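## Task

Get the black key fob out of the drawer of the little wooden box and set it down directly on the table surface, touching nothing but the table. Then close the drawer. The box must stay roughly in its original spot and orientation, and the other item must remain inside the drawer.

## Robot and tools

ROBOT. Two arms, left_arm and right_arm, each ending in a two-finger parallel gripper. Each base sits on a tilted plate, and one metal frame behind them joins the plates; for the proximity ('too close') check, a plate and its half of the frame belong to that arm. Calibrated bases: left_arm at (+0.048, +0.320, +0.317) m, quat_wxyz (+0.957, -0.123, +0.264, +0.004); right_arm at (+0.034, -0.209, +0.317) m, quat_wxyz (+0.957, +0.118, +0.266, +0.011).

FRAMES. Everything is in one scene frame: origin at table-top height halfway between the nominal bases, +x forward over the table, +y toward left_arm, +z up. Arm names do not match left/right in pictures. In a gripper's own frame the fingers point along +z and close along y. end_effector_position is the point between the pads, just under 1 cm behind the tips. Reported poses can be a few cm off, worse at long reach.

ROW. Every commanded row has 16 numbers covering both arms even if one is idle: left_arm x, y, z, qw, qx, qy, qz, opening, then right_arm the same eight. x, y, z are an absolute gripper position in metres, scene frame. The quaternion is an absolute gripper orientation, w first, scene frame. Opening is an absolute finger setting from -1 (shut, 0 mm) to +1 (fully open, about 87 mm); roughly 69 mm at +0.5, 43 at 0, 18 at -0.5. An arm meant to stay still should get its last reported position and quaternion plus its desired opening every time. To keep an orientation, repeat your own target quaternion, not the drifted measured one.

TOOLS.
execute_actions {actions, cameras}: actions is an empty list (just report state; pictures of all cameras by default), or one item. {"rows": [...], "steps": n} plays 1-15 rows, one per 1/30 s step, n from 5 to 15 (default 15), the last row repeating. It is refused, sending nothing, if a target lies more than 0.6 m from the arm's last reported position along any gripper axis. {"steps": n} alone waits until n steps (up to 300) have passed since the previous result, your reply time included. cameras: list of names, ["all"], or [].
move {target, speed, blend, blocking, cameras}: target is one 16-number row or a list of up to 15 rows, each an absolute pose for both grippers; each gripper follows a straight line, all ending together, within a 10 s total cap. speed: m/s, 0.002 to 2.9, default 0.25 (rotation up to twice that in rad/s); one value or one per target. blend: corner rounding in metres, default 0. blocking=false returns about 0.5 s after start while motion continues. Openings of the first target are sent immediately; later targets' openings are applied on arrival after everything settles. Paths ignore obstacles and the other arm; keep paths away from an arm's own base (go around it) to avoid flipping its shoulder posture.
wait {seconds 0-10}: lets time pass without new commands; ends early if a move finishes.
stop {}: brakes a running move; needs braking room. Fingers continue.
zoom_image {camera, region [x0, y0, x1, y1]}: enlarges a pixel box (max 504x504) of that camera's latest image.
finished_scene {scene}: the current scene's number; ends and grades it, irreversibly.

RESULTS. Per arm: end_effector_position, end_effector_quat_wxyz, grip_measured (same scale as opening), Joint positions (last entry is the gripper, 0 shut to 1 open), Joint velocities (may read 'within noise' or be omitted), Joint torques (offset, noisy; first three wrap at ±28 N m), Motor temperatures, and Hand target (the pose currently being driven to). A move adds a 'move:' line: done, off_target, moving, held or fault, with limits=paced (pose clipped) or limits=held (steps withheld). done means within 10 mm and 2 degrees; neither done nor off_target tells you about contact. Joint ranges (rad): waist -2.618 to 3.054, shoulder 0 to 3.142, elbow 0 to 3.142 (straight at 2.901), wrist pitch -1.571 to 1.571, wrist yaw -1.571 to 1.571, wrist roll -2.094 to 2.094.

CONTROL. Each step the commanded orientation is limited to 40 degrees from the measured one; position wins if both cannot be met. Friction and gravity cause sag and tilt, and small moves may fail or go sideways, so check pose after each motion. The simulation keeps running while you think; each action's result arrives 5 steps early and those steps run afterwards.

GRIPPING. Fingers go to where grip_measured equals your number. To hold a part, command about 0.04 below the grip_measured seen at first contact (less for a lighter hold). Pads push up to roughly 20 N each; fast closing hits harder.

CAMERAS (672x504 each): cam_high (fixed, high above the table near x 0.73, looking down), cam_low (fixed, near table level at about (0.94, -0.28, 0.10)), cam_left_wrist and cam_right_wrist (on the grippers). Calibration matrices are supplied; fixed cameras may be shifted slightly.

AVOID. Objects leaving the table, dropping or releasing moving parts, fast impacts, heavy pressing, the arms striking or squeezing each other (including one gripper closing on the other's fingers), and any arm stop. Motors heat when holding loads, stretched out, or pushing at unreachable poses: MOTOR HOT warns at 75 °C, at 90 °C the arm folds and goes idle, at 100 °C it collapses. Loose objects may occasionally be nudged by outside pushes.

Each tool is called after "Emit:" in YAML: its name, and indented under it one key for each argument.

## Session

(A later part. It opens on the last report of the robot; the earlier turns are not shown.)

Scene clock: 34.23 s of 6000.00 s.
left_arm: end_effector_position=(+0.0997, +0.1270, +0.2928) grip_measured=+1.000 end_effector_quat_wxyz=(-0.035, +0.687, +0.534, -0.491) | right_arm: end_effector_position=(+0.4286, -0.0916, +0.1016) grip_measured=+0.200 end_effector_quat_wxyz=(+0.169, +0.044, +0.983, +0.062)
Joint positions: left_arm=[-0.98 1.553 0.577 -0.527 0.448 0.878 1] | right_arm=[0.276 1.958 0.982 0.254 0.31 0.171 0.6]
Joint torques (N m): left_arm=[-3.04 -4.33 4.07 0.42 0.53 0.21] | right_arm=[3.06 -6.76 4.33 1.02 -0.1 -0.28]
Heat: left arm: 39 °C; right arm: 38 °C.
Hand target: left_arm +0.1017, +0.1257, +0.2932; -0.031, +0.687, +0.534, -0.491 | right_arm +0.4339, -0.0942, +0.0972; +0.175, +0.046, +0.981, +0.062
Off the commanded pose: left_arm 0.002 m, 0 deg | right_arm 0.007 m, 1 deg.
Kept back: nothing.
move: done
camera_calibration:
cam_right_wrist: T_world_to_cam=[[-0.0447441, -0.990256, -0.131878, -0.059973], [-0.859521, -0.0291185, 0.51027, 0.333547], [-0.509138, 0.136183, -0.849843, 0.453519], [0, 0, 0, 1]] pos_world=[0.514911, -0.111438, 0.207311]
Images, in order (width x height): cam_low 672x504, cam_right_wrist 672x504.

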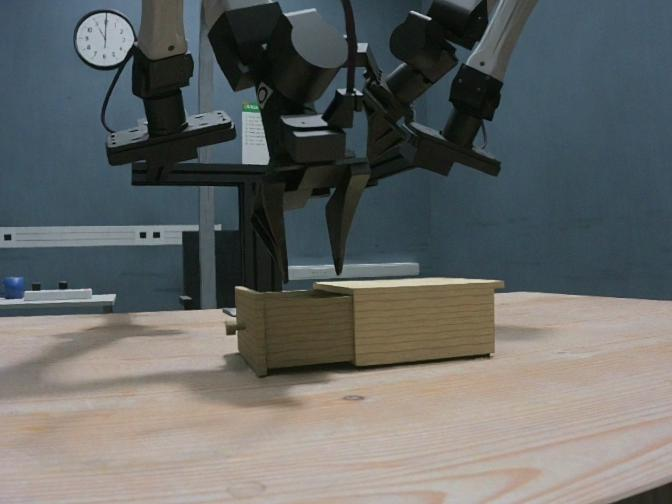

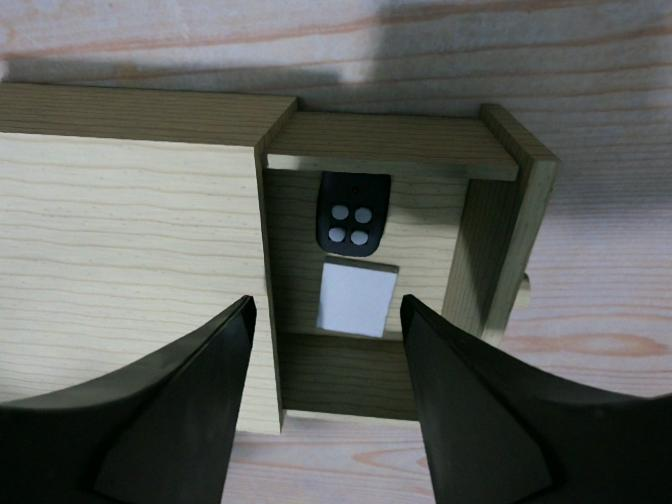

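Emit:
move:
  target: [0.1017, 0.1257, 0.2933, -0.031, 0.687, 0.534, -0.491, 1, 0.437, -0.102, 0.095, 0.1755, 0.0464, 0.9814, 0.0627, 0.2]
  cameras: ["cam_low"]
  speed: 0.15

Emit:
zoom_image:
  camera: "cam_low"
  region: [220, 170, 400, 340]

Scene clock: 35.33 s of 6000.00 s.
left_arm: end_effector_position=(+0.0997, +0.1270, +0.2928) grip_measured=+1.000 end_effector_quat_wxyz=(-0.035, +0.687, +0.534, -0.491) | right_arm: end_effector_position=(+0.4299, -0.1006, +0.0982) grip_measured=+0.200 end_effector_quat_wxyz=(+0.167, +0.045, +0.983, +0.061)
Joint positions: left_arm=[-0.98 1.553 0.577 -0.527 0.448 0.878 1] | right_arm=[0.251 1.958 0.982 0.256 0.294 0.156 0.6]
Joint torques (N m): left_arm=[-3.04 -4.36 4.04 0.43 0.54 0.22] | right_arm=[3.12 -6.9 4.75 0.99 -0.13 -0.24]
Heat: left arm: 39 °C; right arm: 38 °C.
Hand target: left_arm +0.1017, +0.1257, +0.2932; -0.031, +0.687, +0.534, -0.491 | right_arm +0.4369, -0.1021, +0.0952; +0.176, +0.046, +0.981, +0.063
Off the commanded pose: left_arm 0.002 m, 0 deg | right_arm 0.008 m, 1 deg.
Kept back: nothing.
move: done
Images, in order (width x height): cam_low 672x504.

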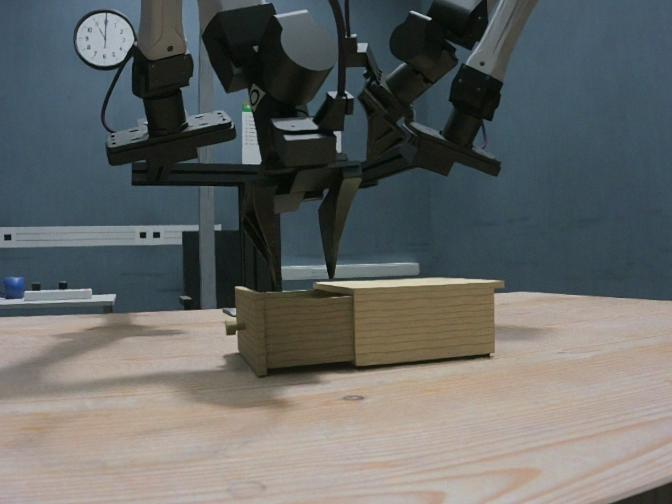

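Scaled by 2.800 from the camera's 672x504 image, which has a finer 960x720 frame.

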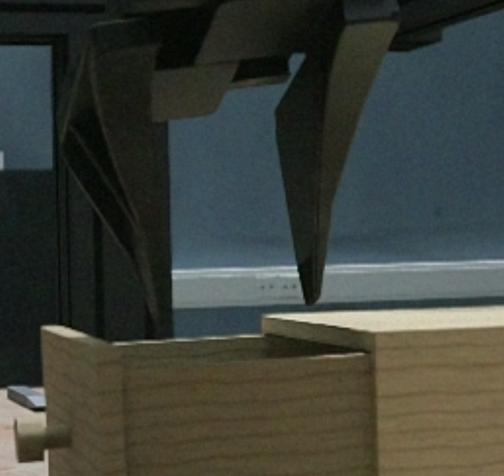

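Emit:
move:
  target: [0.1017, 0.1257, 0.2933, -0.031, 0.687, 0.534, -0.491, 1, 0.441, -0.1, 0.043, 0.1755, 0.0464, 0.9814, 0.0627, 0.2]
  cameras: ["cam_low", "cam_right_wrist"]
  speed: 0.12

Emit:
zoom_image:
  camera: "cam_low"
  region: [220, 200, 400, 370]

Emit:
zoom_image:
  camera: "cam_right_wrist"
  region: [160, 100, 460, 400]

Scene clock: 36.40 s of 6000.00 s.
left_arm: end_effector_position=(+0.0997, +0.1270, +0.2928) grip_measured=+1.000 end_effector_quat_wxyz=(-0.035, +0.687, +0.534, -0.491) | right_arm: end_effector_position=(+0.4279, -0.1030, +0.0471) grip_measured=+0.199 end_effector_quat_wxyz=(+0.156, +0.043, +0.985, +0.054)
Joint positions: left_arm=[-0.98 1.553 0.577 -0.527 0.448 0.878 1] | right_arm=[0.204 2.14 1.064 0.341 0.27 0.126 0.6]
Joint torques (N m): left_arm=[-3.03 -4.34 4.07 0.44 0.53 0.22] | right_arm=[3.66 -6.61 4.74 1.17 -0.21 -0.23]
Heat: left arm: 39 °C; right arm: 38 °C.
Hand target: left_arm +0.1017, +0.1257, +0.2932; -0.031, +0.687, +0.534, -0.491 | right_arm +0.4407, -0.1003, +0.0437; +0.175, +0.046, +0.981, +0.062
Off the commanded pose: left_arm 0.002 m, 0 deg | right_arm 0.014 m, 3 deg.
Kept back: nothing.
move: off_target (right_arm)
camera_calibration:
cam_right_wrist: T_world_to_cam=[[-0.0477403, -0.992206, -0.115097, -0.0781029], [-0.846033, -0.0210883, 0.532713, 0.354482], [-0.530988, 0.122808, -0.838433, 0.415771], [0, 0, 0, 1]] pos_world=[0.516945, -0.121079, 0.150769]
Images, in order (width x height): cam_low 672x504, cam_right_wrist 672x504.

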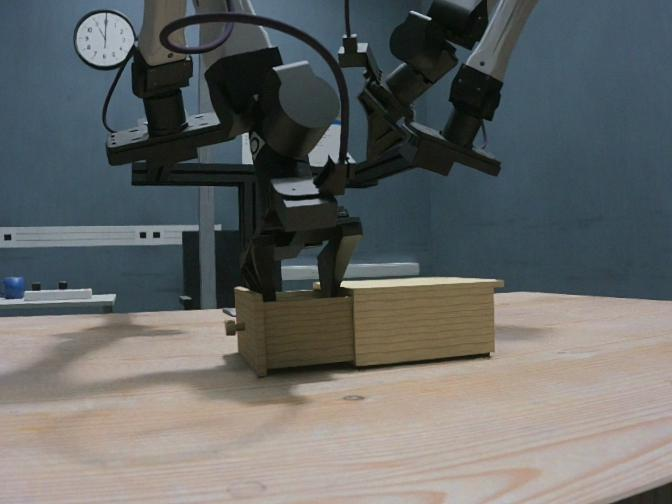

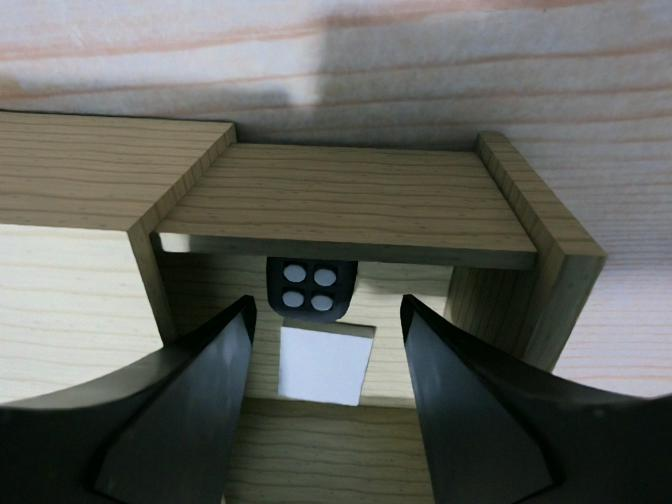

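Scaled by 2.800 from the camera's 672x504 image, which has a finer 960x720 frame.

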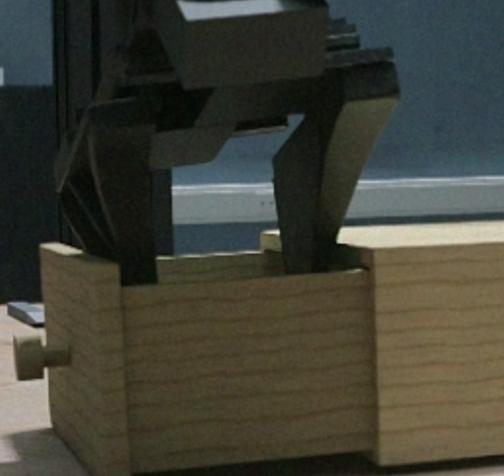

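Scaled by 1.680 from the camera's 672x504 image, which has a finer 960x720 frame.

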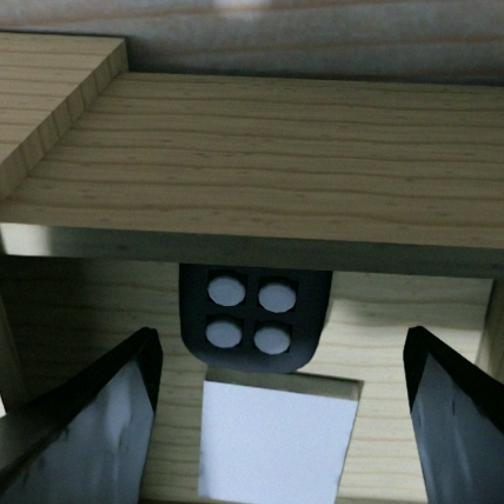

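Emit:
move:
  target: [0.1017, 0.1257, 0.2933, -0.031, 0.687, 0.534, -0.491, 1, 0.447, -0.096, 0.043, 0.1855, 0.0464, 0.9794, 0.0627, 0.2]
  cameras: ["cam_right_wrist"]
  speed: 0.1

Emit:
zoom_image:
  camera: "cam_right_wrist"
  region: [160, 100, 460, 400]

Scene clock: 37.77 s of 6000.00 s.
left_arm: end_effector_position=(+0.0997, +0.1270, +0.2928) grip_measured=+1.000 end_effector_quat_wxyz=(-0.035, +0.687, +0.534, -0.491) | right_arm: end_effector_position=(+0.4288, -0.1030, +0.0469) grip_measured=+0.199 end_effector_quat_wxyz=(+0.157, +0.041, +0.985, +0.054)
Joint positions: left_arm=[-0.98 1.553 0.577 -0.527 0.448 0.878 1] | right_arm=[0.204 2.141 1.066 0.342 0.27 0.122 0.6]
Joint torques (N m): left_arm=[-3.03 -4.37 4.07 0.44 0.53 0.2] | right_arm=[4.48 -6.22 5.53 1.33 -0.14 -0.14]
Heat: left arm: 39 °C; right arm: 37 °C.
Hand target: left_arm +0.1017, +0.1257, +0.2932; -0.031, +0.687, +0.534, -0.491 | right_arm +0.4464, -0.0964, +0.0444; +0.185, +0.046, +0.980, +0.063
Off the commanded pose: left_arm 0.002 m, 0 deg | right_arm 0.020 m, 4 deg.
Kept back: nothing.
move: off_target (right_arm)
camera_calibration:
cam_right_wrist: T_world_to_cam=[[-0.0446385, -0.992447, -0.114265, -0.0794346], [-0.847266, -0.02299, 0.530671, 0.355752], [-0.52929, 0.120501, -0.83984, 0.415225], [0, 0, 0, 1]] pos_world=[0.517645, -0.120691, 0.150859]
Images, in order (width x height): cam_right_wrist 672x504.

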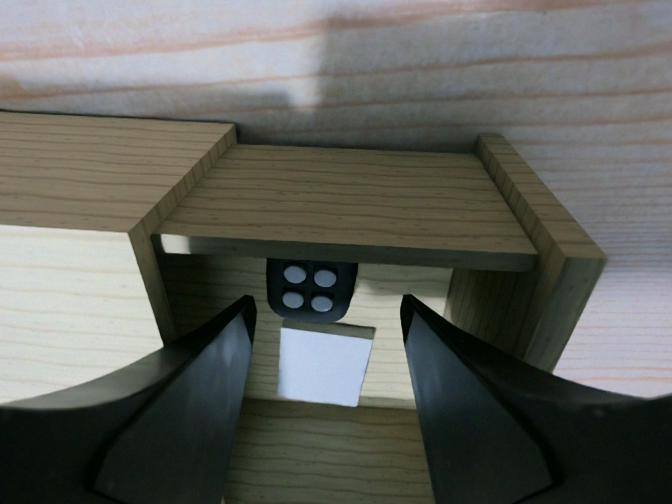

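Scaled by 1.680 from the camera's 672x504 image, which has a finer 960x720 frame.

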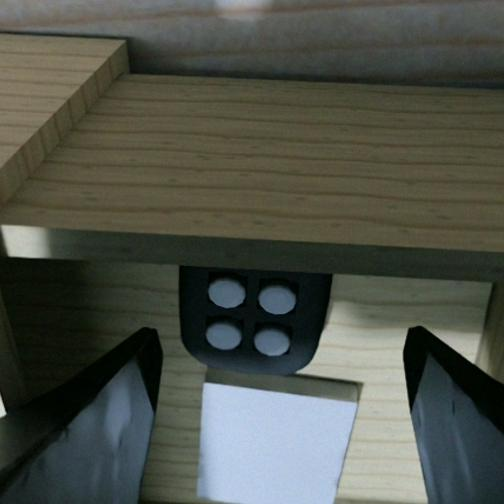

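Emit:
move:
  target: [0.1017, 0.1257, 0.2933, -0.031, 0.687, 0.534, -0.491, 1, 0.447, -0.089, 0.045, 0.1755, 0.0464, 0.9814, 0.0627, 0.2]
  cameras: ["cam_right_wrist"]
  speed: 0.1

Emit:
zoom_image:
  camera: "cam_right_wrist"
  region: [160, 100, 460, 400]

Scene clock: 38.70 s of 6000.00 s.
left_arm: end_effector_position=(+0.0997, +0.1270, +0.2928) grip_measured=+1.000 end_effector_quat_wxyz=(-0.035, +0.687, +0.534, -0.491) | right_arm: end_effector_position=(+0.4290, -0.1023, +0.0470) grip_measured=+0.199 end_effector_quat_wxyz=(+0.148, +0.038, +0.987, +0.051)
Joint positions: left_arm=[-0.98 1.553 0.577 -0.527 0.448 0.878 1] | right_arm=[0.207 2.144 1.09 0.301 0.275 0.122 0.6]
Joint torques (N m): left_arm=[-3.04 -4.38 4.07 0.43 0.54 0.21] | right_arm=[5.96 -6.27 5.91 1.28 -0.08 0.01]
Heat: left arm: 39 °C; right arm: 37 °C.
Hand target: left_arm +0.1017, +0.1257, +0.2932; -0.031, +0.687, +0.534, -0.491 | right_arm +0.4462, -0.0893, +0.0466; +0.175, +0.046, +0.981, +0.063
Off the commanded pose: left_arm 0.002 m, 0 deg | right_arm 0.022 m, 4 deg.
Kept back: nothing.
move: off_target (right_arm)
camera_calibration:
cam_right_wrist: T_world_to_cam=[[-0.0388455, -0.993435, -0.107601, -0.0816927], [-0.836913, -0.0264886, 0.546694, 0.350323], [-0.545955, 0.111289, -0.83039, 0.421035], [0, 0, 0, 1]] pos_world=[0.519883, -0.118734, 0.149314]
Images, in order (width x height): cam_right_wrist 672x504.

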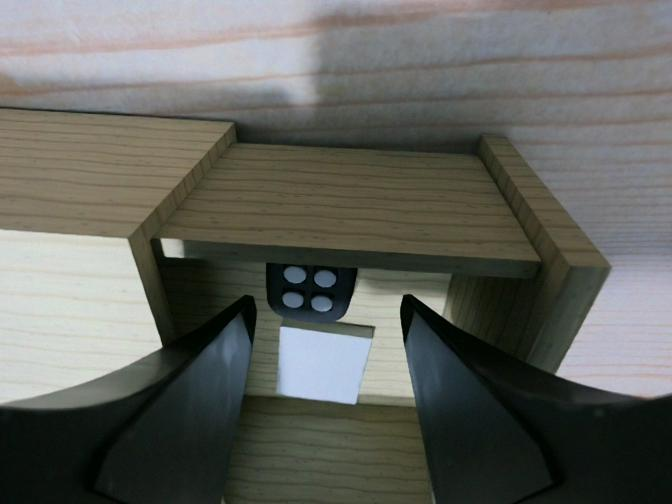

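Scaled by 1.680 from the camera's 672x504 image, which has a finer 960x720 frame.

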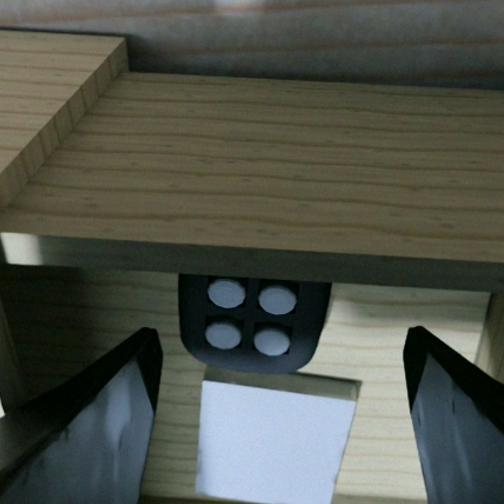

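Emit:
move:
  target: [0.1017, 0.1257, 0.2933, -0.031, 0.687, 0.534, -0.491, 1, 0.449, -0.085, 0.045, 0.1755, 0.0464, 0.9814, 0.0627, 0.2]
  cameras: ["cam_right_wrist", "cam_low"]
  speed: 0.1

Emit:
zoom_image:
  camera: "cam_right_wrist"
  region: [160, 100, 460, 400]

Emit:
zoom_image:
  camera: "cam_low"
  region: [220, 200, 400, 370]

Scene clock: 40.10 s of 6000.00 s.
left_arm: end_effector_position=(+0.0997, +0.1270, +0.2928) grip_measured=+1.000 end_effector_quat_wxyz=(-0.035, +0.687, +0.534, -0.491) | right_arm: end_effector_position=(+0.4301, -0.1030, +0.0466) grip_measured=+0.199 end_effector_quat_wxyz=(+0.146, +0.036, +0.988, +0.044)
Joint positions: left_arm=[-0.98 1.553 0.577 -0.527 0.448 0.878 1] | right_arm=[0.21 2.149 1.102 0.286 0.29 0.122 0.6]
Joint torques (N m): left_arm=[-3.03 -4.34 4.05 0.44 0.53 0.21] | right_arm=[6.52 -6.28 6.22 1.31 -0.16 0.08]
Heat: left arm: 39 °C; right arm: 37 °C.
Hand target: left_arm +0.1017, +0.1257, +0.2932; -0.031, +0.687, +0.534, -0.491 | right_arm +0.4480, -0.0855, +0.0469; +0.175, +0.046, +0.981, +0.063
Off the commanded pose: left_arm 0.002 m, 0 deg | right_arm 0.026 m, 4 deg.
Kept back: nothing.
move: off_target (right_arm)
camera_calibration:
cam_right_wrist: T_world_to_cam=[[-0.0388257, -0.994838, -0.0937547, -0.083163], [-0.834303, -0.0193632, 0.550966, 0.350793], [-0.549937, 0.0996115, -0.829245, 0.421923], [0, 0, 0, 1]] pos_world=[0.52147, -0.11797, 0.148805]
Images, in order (width x height): cam_low 672x504, cam_right_wrist 672x504.

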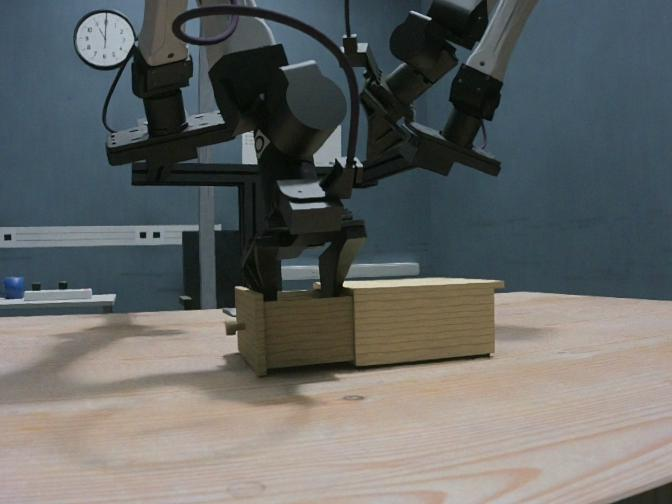

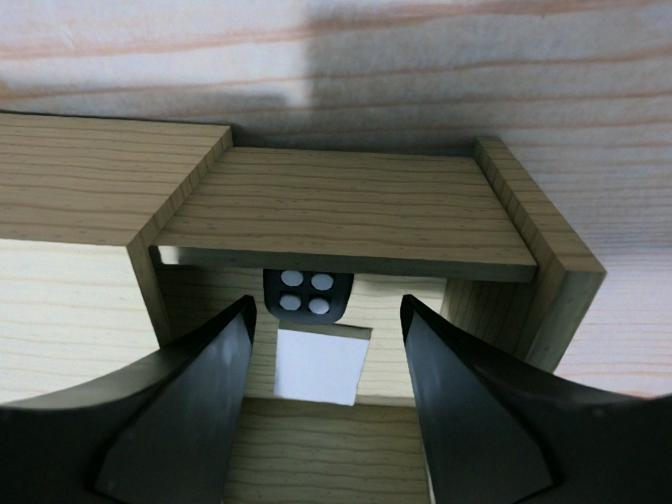

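Scaled by 1.680 from the camera's 672x504 image, which has a finer 960x720 frame.

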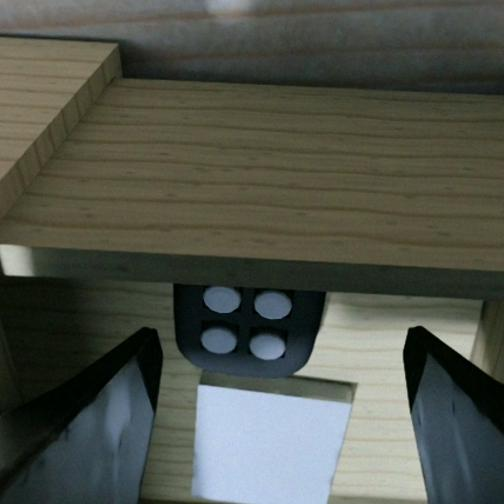

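Scaled by 2.800 from the camera's 672x504 image, which has a finer 960x720 frame.

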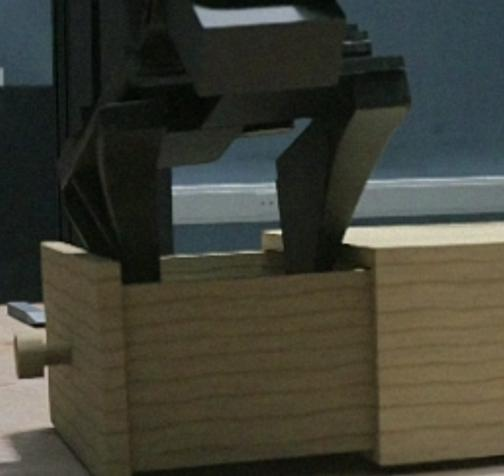

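Emit:
move:
  target:
    - [0.1017, 0.1257, 0.2933, -0.031, 0.687, 0.534, -0.491, 1, 0.440, -0.106, 0.11, 0.1755, 0.0464, 0.9814, 0.0627, 0.2]
    - [0.1017, 0.1257, 0.2933, -0.031, 0.687, 0.534, -0.491, 1, 0.436, -0.073, 0.112, 0.1769, 0.0669, 0.9650, 0.1819, -1]
  cameras: ["cam_right_wrist", "cam_low"]
  speed: [0.2, 0.25]

Emit:
zoom_image:
  camera: "cam_right_wrist"
  region: [160, 60, 460, 360]

Emit:
zoom_image:
  camera: "cam_low"
  region: [220, 150, 400, 320]

Scene clock: 43.53 s of 6000.00 s.
left_arm: end_effector_position=(+0.0997, +0.1270, +0.2928) grip_measured=+1.000 end_effector_quat_wxyz=(-0.035, +0.687, +0.534, -0.491) | right_arm: end_effector_position=(+0.4261, -0.0686, +0.1060) grip_measured=-0.973 end_effector_quat_wxyz=(+0.160, +0.056, +0.969, +0.178)
Joint positions: left_arm=[-0.98 1.553 0.577 -0.527 0.448 0.878 1] | right_arm=[0.225 1.949 0.952 0.305 0.046 0.199 0.013]
Joint torques (N m): left_arm=[-3.08 -4.37 4.05 0.43 0.53 0.21] | right_arm=[2.89 -9.59 2.59 1.06 -0.24 -0.09]
Heat: left arm: 39 °C; right arm: 38 °C.
Hand target: left_arm +0.1017, +0.1257, +0.2932; -0.031, +0.687, +0.534, -0.491 | right_arm +0.4359, -0.0730, +0.1120; +0.177, +0.067, +0.965, +0.182
Off the commanded pose: left_arm 0.002 m, 0 deg | right_arm 0.012 m, 2 deg.
Kept back: nothing.
move: off_target (right_arm); target 2's new opening was sent with right_arm's hand 0.013 m and 2 deg from that target
camera_calibration:
cam_right_wrist: T_world_to_cam=[[-0.0313872, -0.932856, -0.35888, -0.01431], [-0.856846, -0.159755, 0.490198, 0.321799], [-0.514617, 0.32289, -0.794299, 0.462072], [0, 0, 0, 1]] pos_world=[0.513073, -0.111139, 0.204143]
Images, in order (width x height): cam_low 672x504, cam_right_wrist 672x504.

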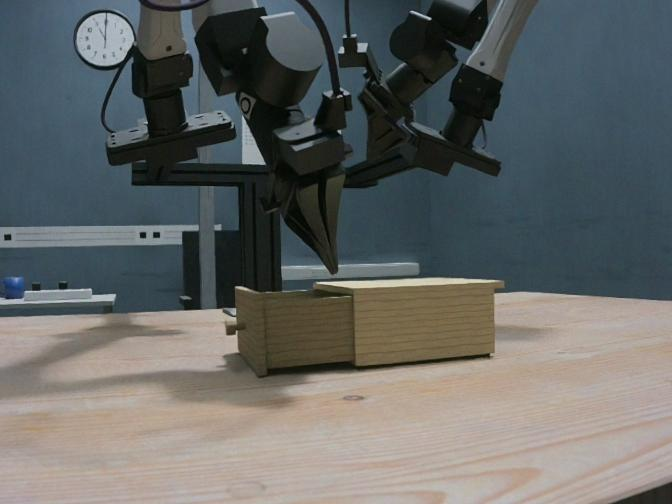

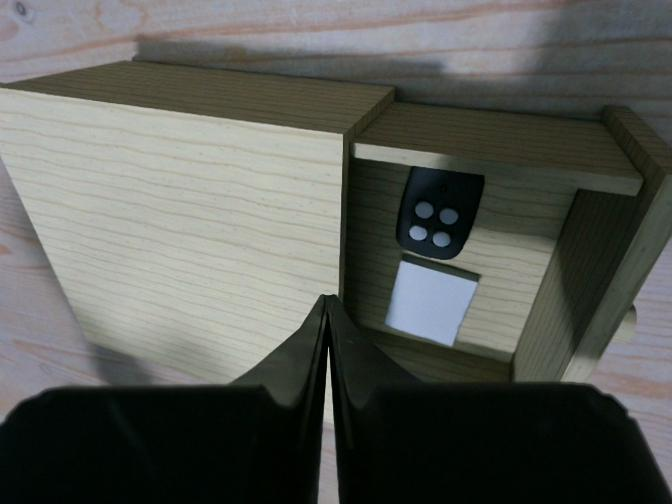

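Scaled by 1.680 from the camera's 672x504 image, which has a finer 960x720 frame.

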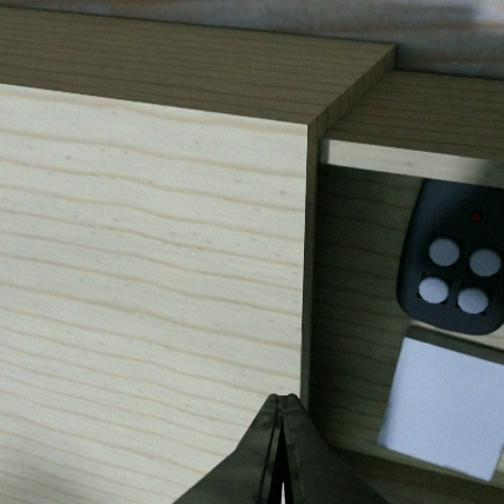

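Scaled by 2.800 from the camera's 672x504 image, which has a finer 960x720 frame.

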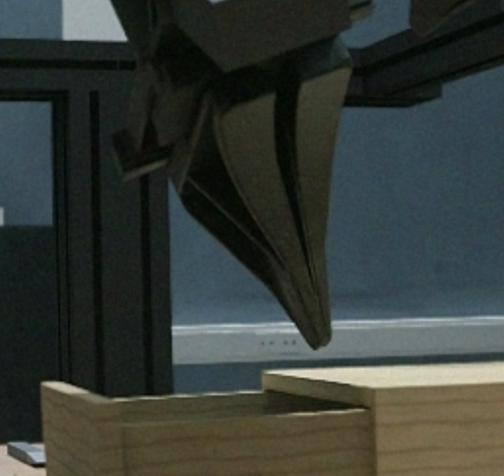

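Emit:
move:
  target:
    - [0.1017, 0.1257, 0.2933, -0.031, 0.687, 0.534, -0.491, 1, 0.438, -0.0785, 0.102, 0.1769, 0.0669, 0.9650, 0.1819, -1]
    - [0.1017, 0.1257, 0.2933, -0.031, 0.687, 0.534, -0.491, 1, 0.440, -0.0785, 0.092, 0.1769, 0.0669, 0.9650, 0.1819, -1]
  cameras: ["cam_right_wrist", "cam_low"]
  speed: [0.1, 0.1]

Emit:
zoom_image:
  camera: "cam_low"
  region: [220, 150, 400, 320]

Scene clock: 44.70 s of 6000.00 s.
left_arm: end_effector_position=(+0.0997, +0.1270, +0.2928) grip_measured=+1.000 end_effector_quat_wxyz=(-0.035, +0.687, +0.534, -0.491) | right_arm: end_effector_position=(+0.4307, -0.0768, +0.0956) grip_measured=-0.973 end_effector_quat_wxyz=(+0.165, +0.067, +0.967, +0.180)
Joint positions: left_arm=[-0.98 1.553 0.577 -0.527 0.448 0.878 1] | right_arm=[0.191 1.98 0.962 0.338 0.021 0.197 0.013]
Joint torques (N m): left_arm=[-3.07 -4.33 4.07 0.42 0.53 0.21] | right_arm=[2.76 -6.64 4.78 1.03 -0.23 -0.3]
Heat: left arm: 39 °C; right arm: 38 °C.
Hand target: left_arm +0.1017, +0.1257, +0.2932; -0.031, +0.687, +0.534, -0.491 | right_arm +0.4397, -0.0787, +0.0923; +0.177, +0.067, +0.965, +0.182
Off the commanded pose: left_arm 0.002 m, 0 deg | right_arm 0.010 m, 1 deg.
Kept back: nothing.
move: done
camera_calibration:
cam_right_wrist: T_world_to_cam=[[-0.0500638, -0.929278, -0.365974, -0.0165693], [-0.862566, -0.144486, 0.484875, 0.333814], [-0.503462, 0.339951, -0.79433, 0.45531], [0, 0, 0, 1]] pos_world=[0.516338, -0.121949, 0.193745]
Images, in order (width x height): cam_low 672x504, cam_right_wrist 672x504.

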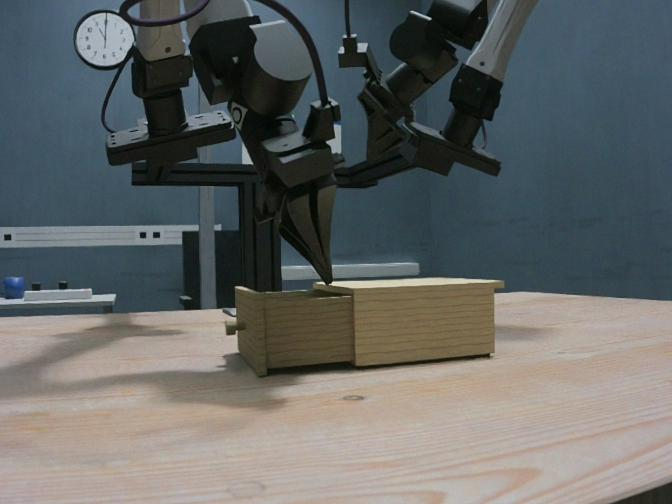

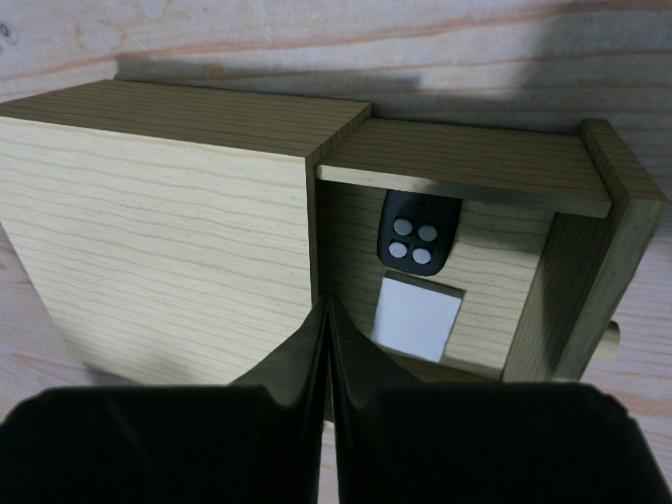

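Scaled by 2.800 from the camera's 672x504 image, which has a finer 960x720 frame.

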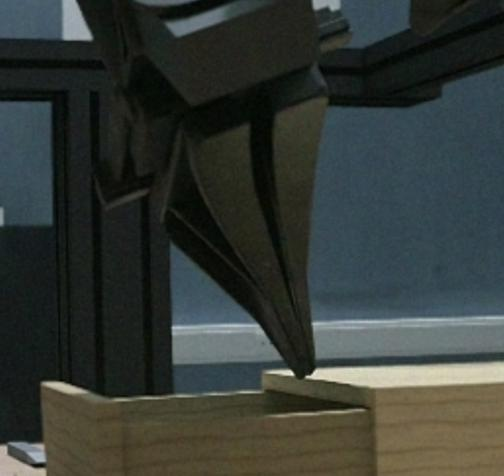

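Emit:
move:
  target: [0.1017, 0.1257, 0.2933, -0.031, 0.687, 0.534, -0.491, 1, 0.444, -0.077, 0.045, 0.1769, 0.0669, 0.9650, 0.1819, -1]
  cameras: ["cam_right_wrist", "cam_low"]
  speed: [0.1]

Emit:
zoom_image:
  camera: "cam_right_wrist"
  region: [200, 150, 440, 390]

Scene clock: 46.50 s of 6000.00 s.
left_arm: end_effector_position=(+0.0997, +0.1270, +0.2928) grip_measured=+1.000 end_effector_quat_wxyz=(-0.035, +0.687, +0.534, -0.491) | right_arm: end_effector_position=(+0.4379, -0.0748, +0.0496) grip_measured=-0.973 end_effector_quat_wxyz=(+0.167, +0.068, +0.967, +0.181)
Joint positions: left_arm=[-0.98 1.553 0.577 -0.527 0.448 0.878 1] | right_arm=[0.155 2.157 1.061 0.422 -0.008 0.175 0.013]
Joint torques (N m): left_arm=[-3.07 -4.33 4.08 0.43 0.53 0.22] | right_arm=[3.08 -7.1 4 1.02 -0.26 -0.32]
Heat: left arm: 39 °C; right arm: 37 °C.
Hand target: left_arm +0.1017, +0.1257, +0.2932; -0.031, +0.687, +0.534, -0.491 | right_arm +0.4439, -0.0770, +0.0453; +0.177, +0.067, +0.965, +0.182
Off the commanded pose: left_arm 0.002 m, 0 deg | right_arm 0.008 m, 1 deg.
Kept back: nothing.
move: done
camera_calibration:
cam_right_wrist: T_world_to_cam=[[-0.0504427, -0.928549, -0.367766, -0.0308822], [-0.865316, -0.143233, 0.480325, 0.364133], [-0.498681, 0.342463, -0.796264, 0.419951], [0, 0, 0, 1]] pos_world=[0.522954, -0.120338, 0.148132]
Images, in order (width x height): cam_low 672x504, cam_right_wrist 672x504.

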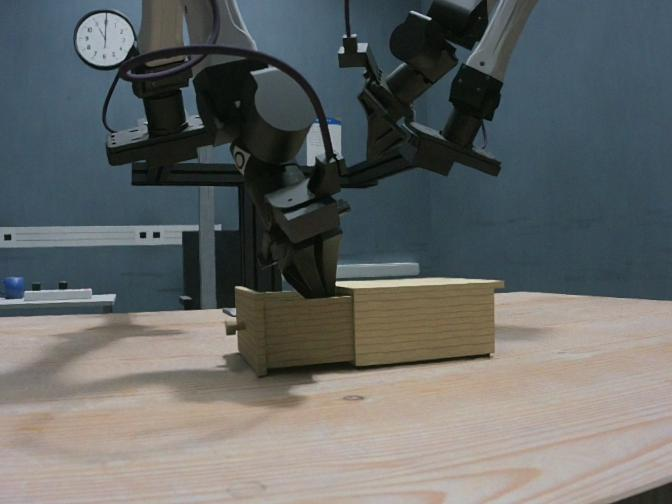

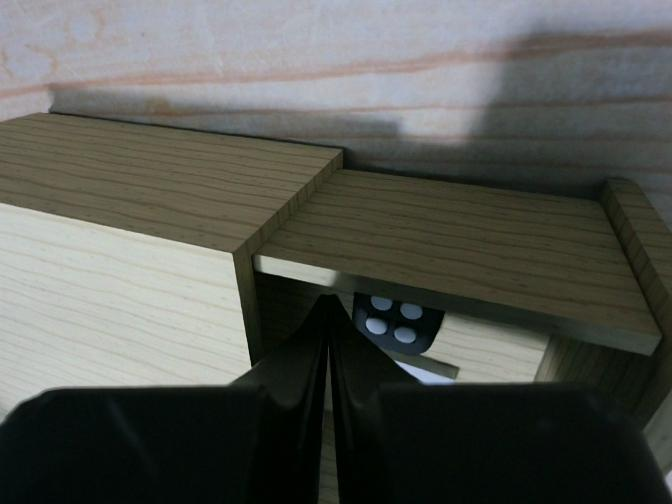

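Scaled by 2.100 from the camera's 672x504 image, which has a finer 960x720 frame.

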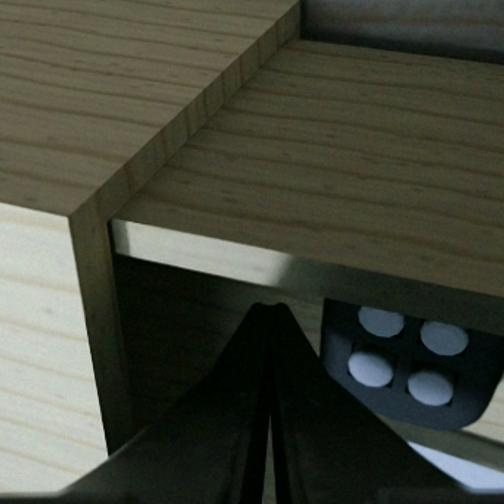

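Emit:
move:
  target:
    - [0.1017, 0.1257, 0.2933, -0.031, 0.687, 0.534, -0.491, 1, 0.444, -0.077, 0.028, 0.1769, 0.0669, 0.9650, 0.1819, -1]
    - [0.1017, 0.1257, 0.2933, -0.031, 0.687, 0.534, -0.491, 1, 0.444, -0.087, 0.028, 0.1769, 0.0669, 0.9650, 0.1819, -1]
  cameras: ["cam_right_wrist", "cam_low"]
  speed: [0.08, 0.04]

Emit:
zoom_image:
  camera: "cam_right_wrist"
  region: [200, 150, 440, 390]

Scene clock: 49.60 s of 6000.00 s.
left_arm: end_effector_position=(+0.0997, +0.1270, +0.2928) grip_measured=+1.000 end_effector_quat_wxyz=(-0.035, +0.687, +0.534, -0.491) | right_arm: end_effector_position=(+0.4373, -0.0834, +0.0303) grip_measured=-0.973 end_effector_quat_wxyz=(+0.165, +0.068, +0.967, +0.182)
Joint positions: left_arm=[-0.98 1.553 0.577 -0.527 0.448 0.878 1] | right_arm=[0.118 2.217 1.092 0.447 -0.038 0.155 0.013]
Joint torques (N m): left_arm=[-3.06 -4.33 4.05 0.43 0.54 0.21] | right_arm=[3.03 -7.8 3.08 1.04 -0.28 -0.31]
Heat: left arm: 39 °C; right arm: 37 °C.
Hand target: left_arm +0.1017, +0.1257, +0.2932; -0.031, +0.687, +0.534, -0.491 | right_arm +0.4437, -0.0870, +0.0281; +0.177, +0.067, +0.965, +0.182
Off the commanded pose: left_arm 0.002 m, 0 deg | right_arm 0.008 m, 1 deg.
Kept back: nothing.
move: done
camera_calibration:
cam_right_wrist: T_world_to_cam=[[-0.0521147, -0.927863, -0.369261, -0.0451487], [-0.863542, -0.143846, 0.483325, 0.37067], [-0.501576, 0.344061, -0.793753, 0.408534], [0, 0, 0, 1]] pos_world=[0.522647, -0.129133, 0.128449]
Images, in order (width x height): cam_low 672x504, cam_right_wrist 672x504.

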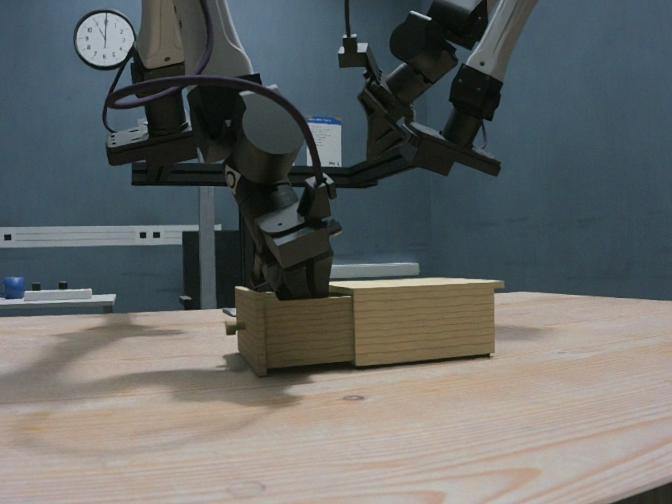

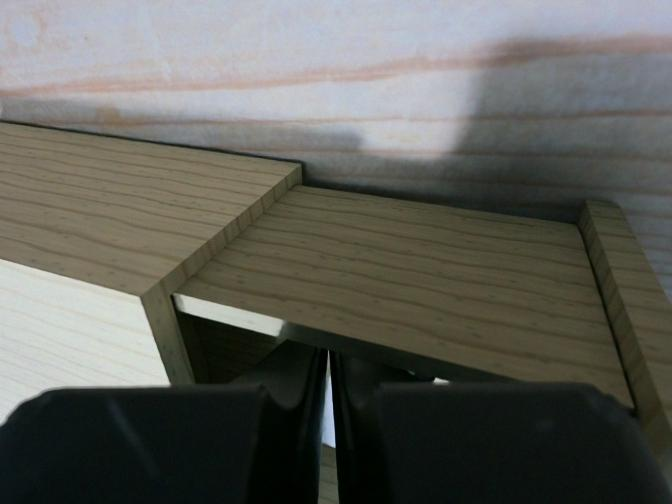

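Scaled by 2.100 from the camera's 672x504 image, which has a finer 960x720 frame.

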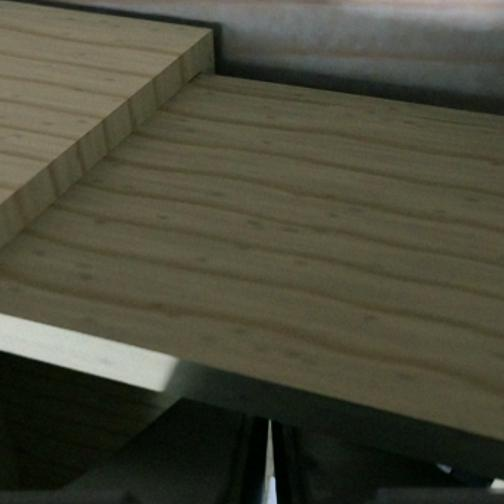

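Emit:
move:
  target:
    - [0.1017, 0.1257, 0.2933, -0.031, 0.687, 0.534, -0.491, 1, 0.438, -0.086, 0.10, 0.1769, 0.0669, 0.9650, 0.1819, -1]
    - [0.1017, 0.1257, 0.2933, -0.031, 0.687, 0.534, -0.491, 1, 0.436, -0.105, 0.125, 0.1746, 0.0404, 0.9834, 0.0283, 0.2]
  cameras: ["cam_right_wrist", "cam_low"]
  speed: [0.15, 0.3]

Emit:
zoom_image:
  camera: "cam_right_wrist"
  region: [160, 60, 460, 360]

Scene clock: 52.23 s of 6000.00 s.
left_arm: end_effector_position=(+0.0997, +0.1270, +0.2928) grip_measured=+1.000 end_effector_quat_wxyz=(-0.035, +0.687, +0.534, -0.491) | right_arm: end_effector_position=(+0.4155, -0.1057, +0.1081) grip_measured=+0.200 end_effector_quat_wxyz=(+0.147, +0.034, +0.988, +0.026)
Joint positions: left_arm=[-0.98 1.553 0.577 -0.527 0.448 0.878 1] | right_arm=[0.284 1.921 0.969 0.173 0.378 0.167 0.6]
Joint torques (N m): left_arm=[-3.03 -4.37 4.05 0.42 0.53 0.21] | right_arm=[5.27 -11.15 5.31 0.66 0.13 -0.17]
Heat: left arm: 39 °C; right arm: 38 °C.
Hand target: left_arm +0.1017, +0.1257, +0.2932; -0.031, +0.687, +0.534, -0.491 | right_arm +0.4356, -0.1051, +0.1247; +0.174, +0.041, +0.983, +0.028
Off the commanded pose: left_arm 0.002 m, 0 deg | right_arm 0.027 m, 3 deg.
Kept back: nothing.
move: off_target (right_arm); target 2's new opening was sent with right_arm's hand 0.026 m and 3 deg from that target
camera_calibration:
cam_right_wrist: T_world_to_cam=[[-0.0399268, -0.997533, -0.0577439, -0.0843597], [-0.835225, 0.00159803, 0.549906, 0.30752], [-0.548457, 0.0701851, -0.833228, 0.461834], [0, 0, 0, 1]] pos_world=[0.506777, -0.117057, 0.210834]
Images, in order (width x height): cam_low 672x504, cam_right_wrist 672x504.

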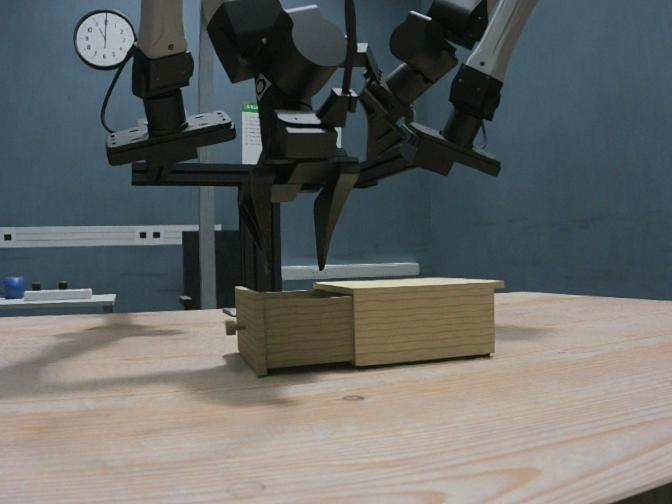

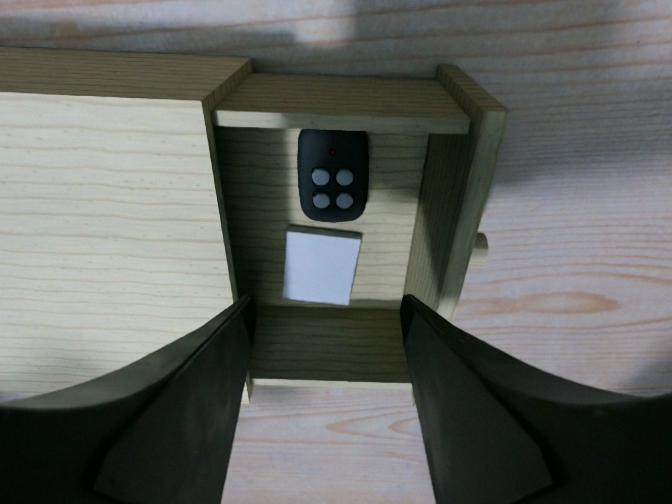

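Scaled by 1.680 from the camera's 672x504 image, which has a finer 960x720 frame.

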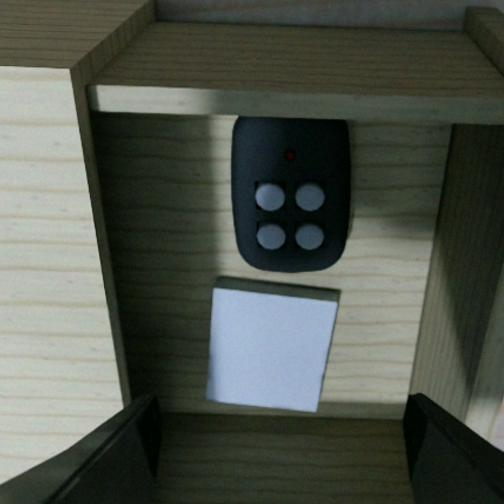

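Emit:
zoom_image:
  camera: "cam_low"
  region: [230, 150, 370, 290]

Scaled by 3.600 from the camera's 672x504 image, which has a finer 960x720 frame.

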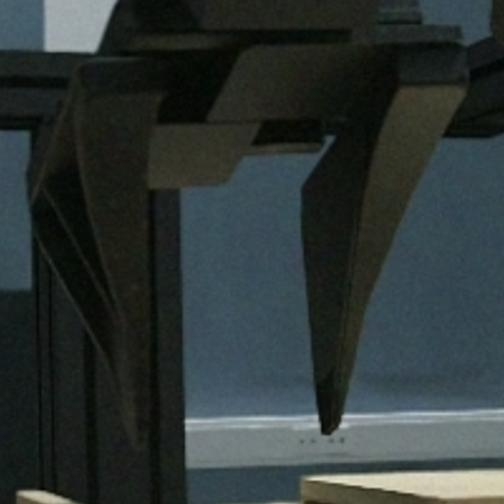

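Emit:
move:
  target: [0.1017, 0.1257, 0.2933, -0.031, 0.687, 0.534, -0.491, 1, 0.440, -0.105, 0.112, 0.1755, 0.0464, 0.9814, 0.0627, 0]
  cameras: ["cam_right_wrist", "cam_low"]
  speed: [0.15]

Emit:
zoom_image:
  camera: "cam_right_wrist"
  region: [160, 60, 460, 360]

Scene clock: 58.27 s of 6000.00 s.
left_arm: end_effector_position=(+0.0997, +0.1270, +0.2928) grip_measured=+1.000 end_effector_quat_wxyz=(-0.035, +0.687, +0.534, -0.491) | right_arm: end_effector_position=(+0.4210, -0.1034, +0.1063) grip_measured=+0.000 end_effector_quat_wxyz=(+0.151, +0.039, +0.986, +0.057)
Joint positions: left_arm=[-0.98 1.553 0.577 -0.527 0.448 0.878 1] | right_arm=[0.257 1.921 0.969 0.197 0.301 0.159 0.5]
Joint torques (N m): left_arm=[-3.04 -4.34 4.07 0.43 0.53 0.2] | right_arm=[3.11 -8.85 5.35 0.95 -0.13 -0.27]
Heat: left arm: 39 °C; right arm: 39 °C.
Hand target: left_arm +0.1017, +0.1257, +0.2932; -0.031, +0.687, +0.534, -0.491 | right_arm +0.4396, -0.1054, +0.1125; +0.175, +0.046, +0.981, +0.062
Off the commanded pose: left_arm 0.002 m, 0 deg | right_arm 0.020 m, 3 deg.
Kept back: nothing.
move: off_target (right_arm)
camera_calibration:
cam_right_wrist: T_world_to_cam=[[-0.0394429, -0.992028, -0.119686, -0.0750458], [-0.841156, -0.0316892, 0.539863, 0.313188], [-0.539352, 0.121968, -0.8332, 0.464678], [0, 0, 0, 1]] pos_world=[0.511105, -0.121199, 0.209109]
Images, in order (width x height): cam_low 672x504, cam_right_wrist 672x504.

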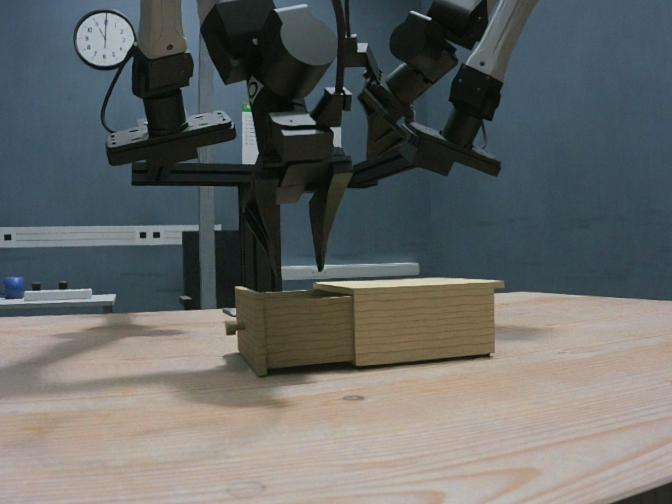

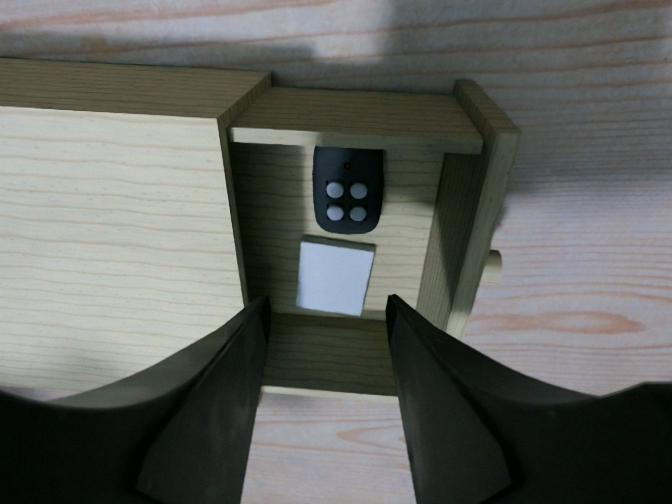

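Scaled by 1.680 from the camera's 672x504 image, which has a finer 960x720 frame.

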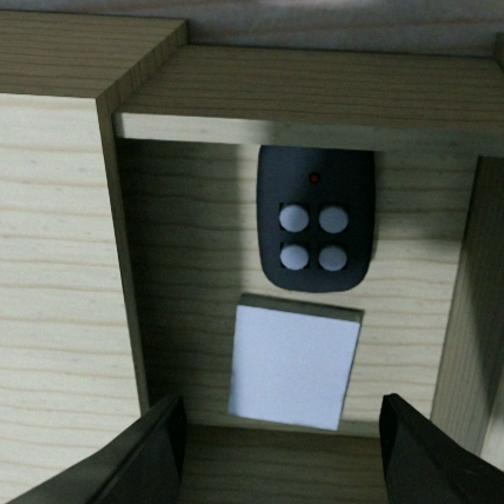

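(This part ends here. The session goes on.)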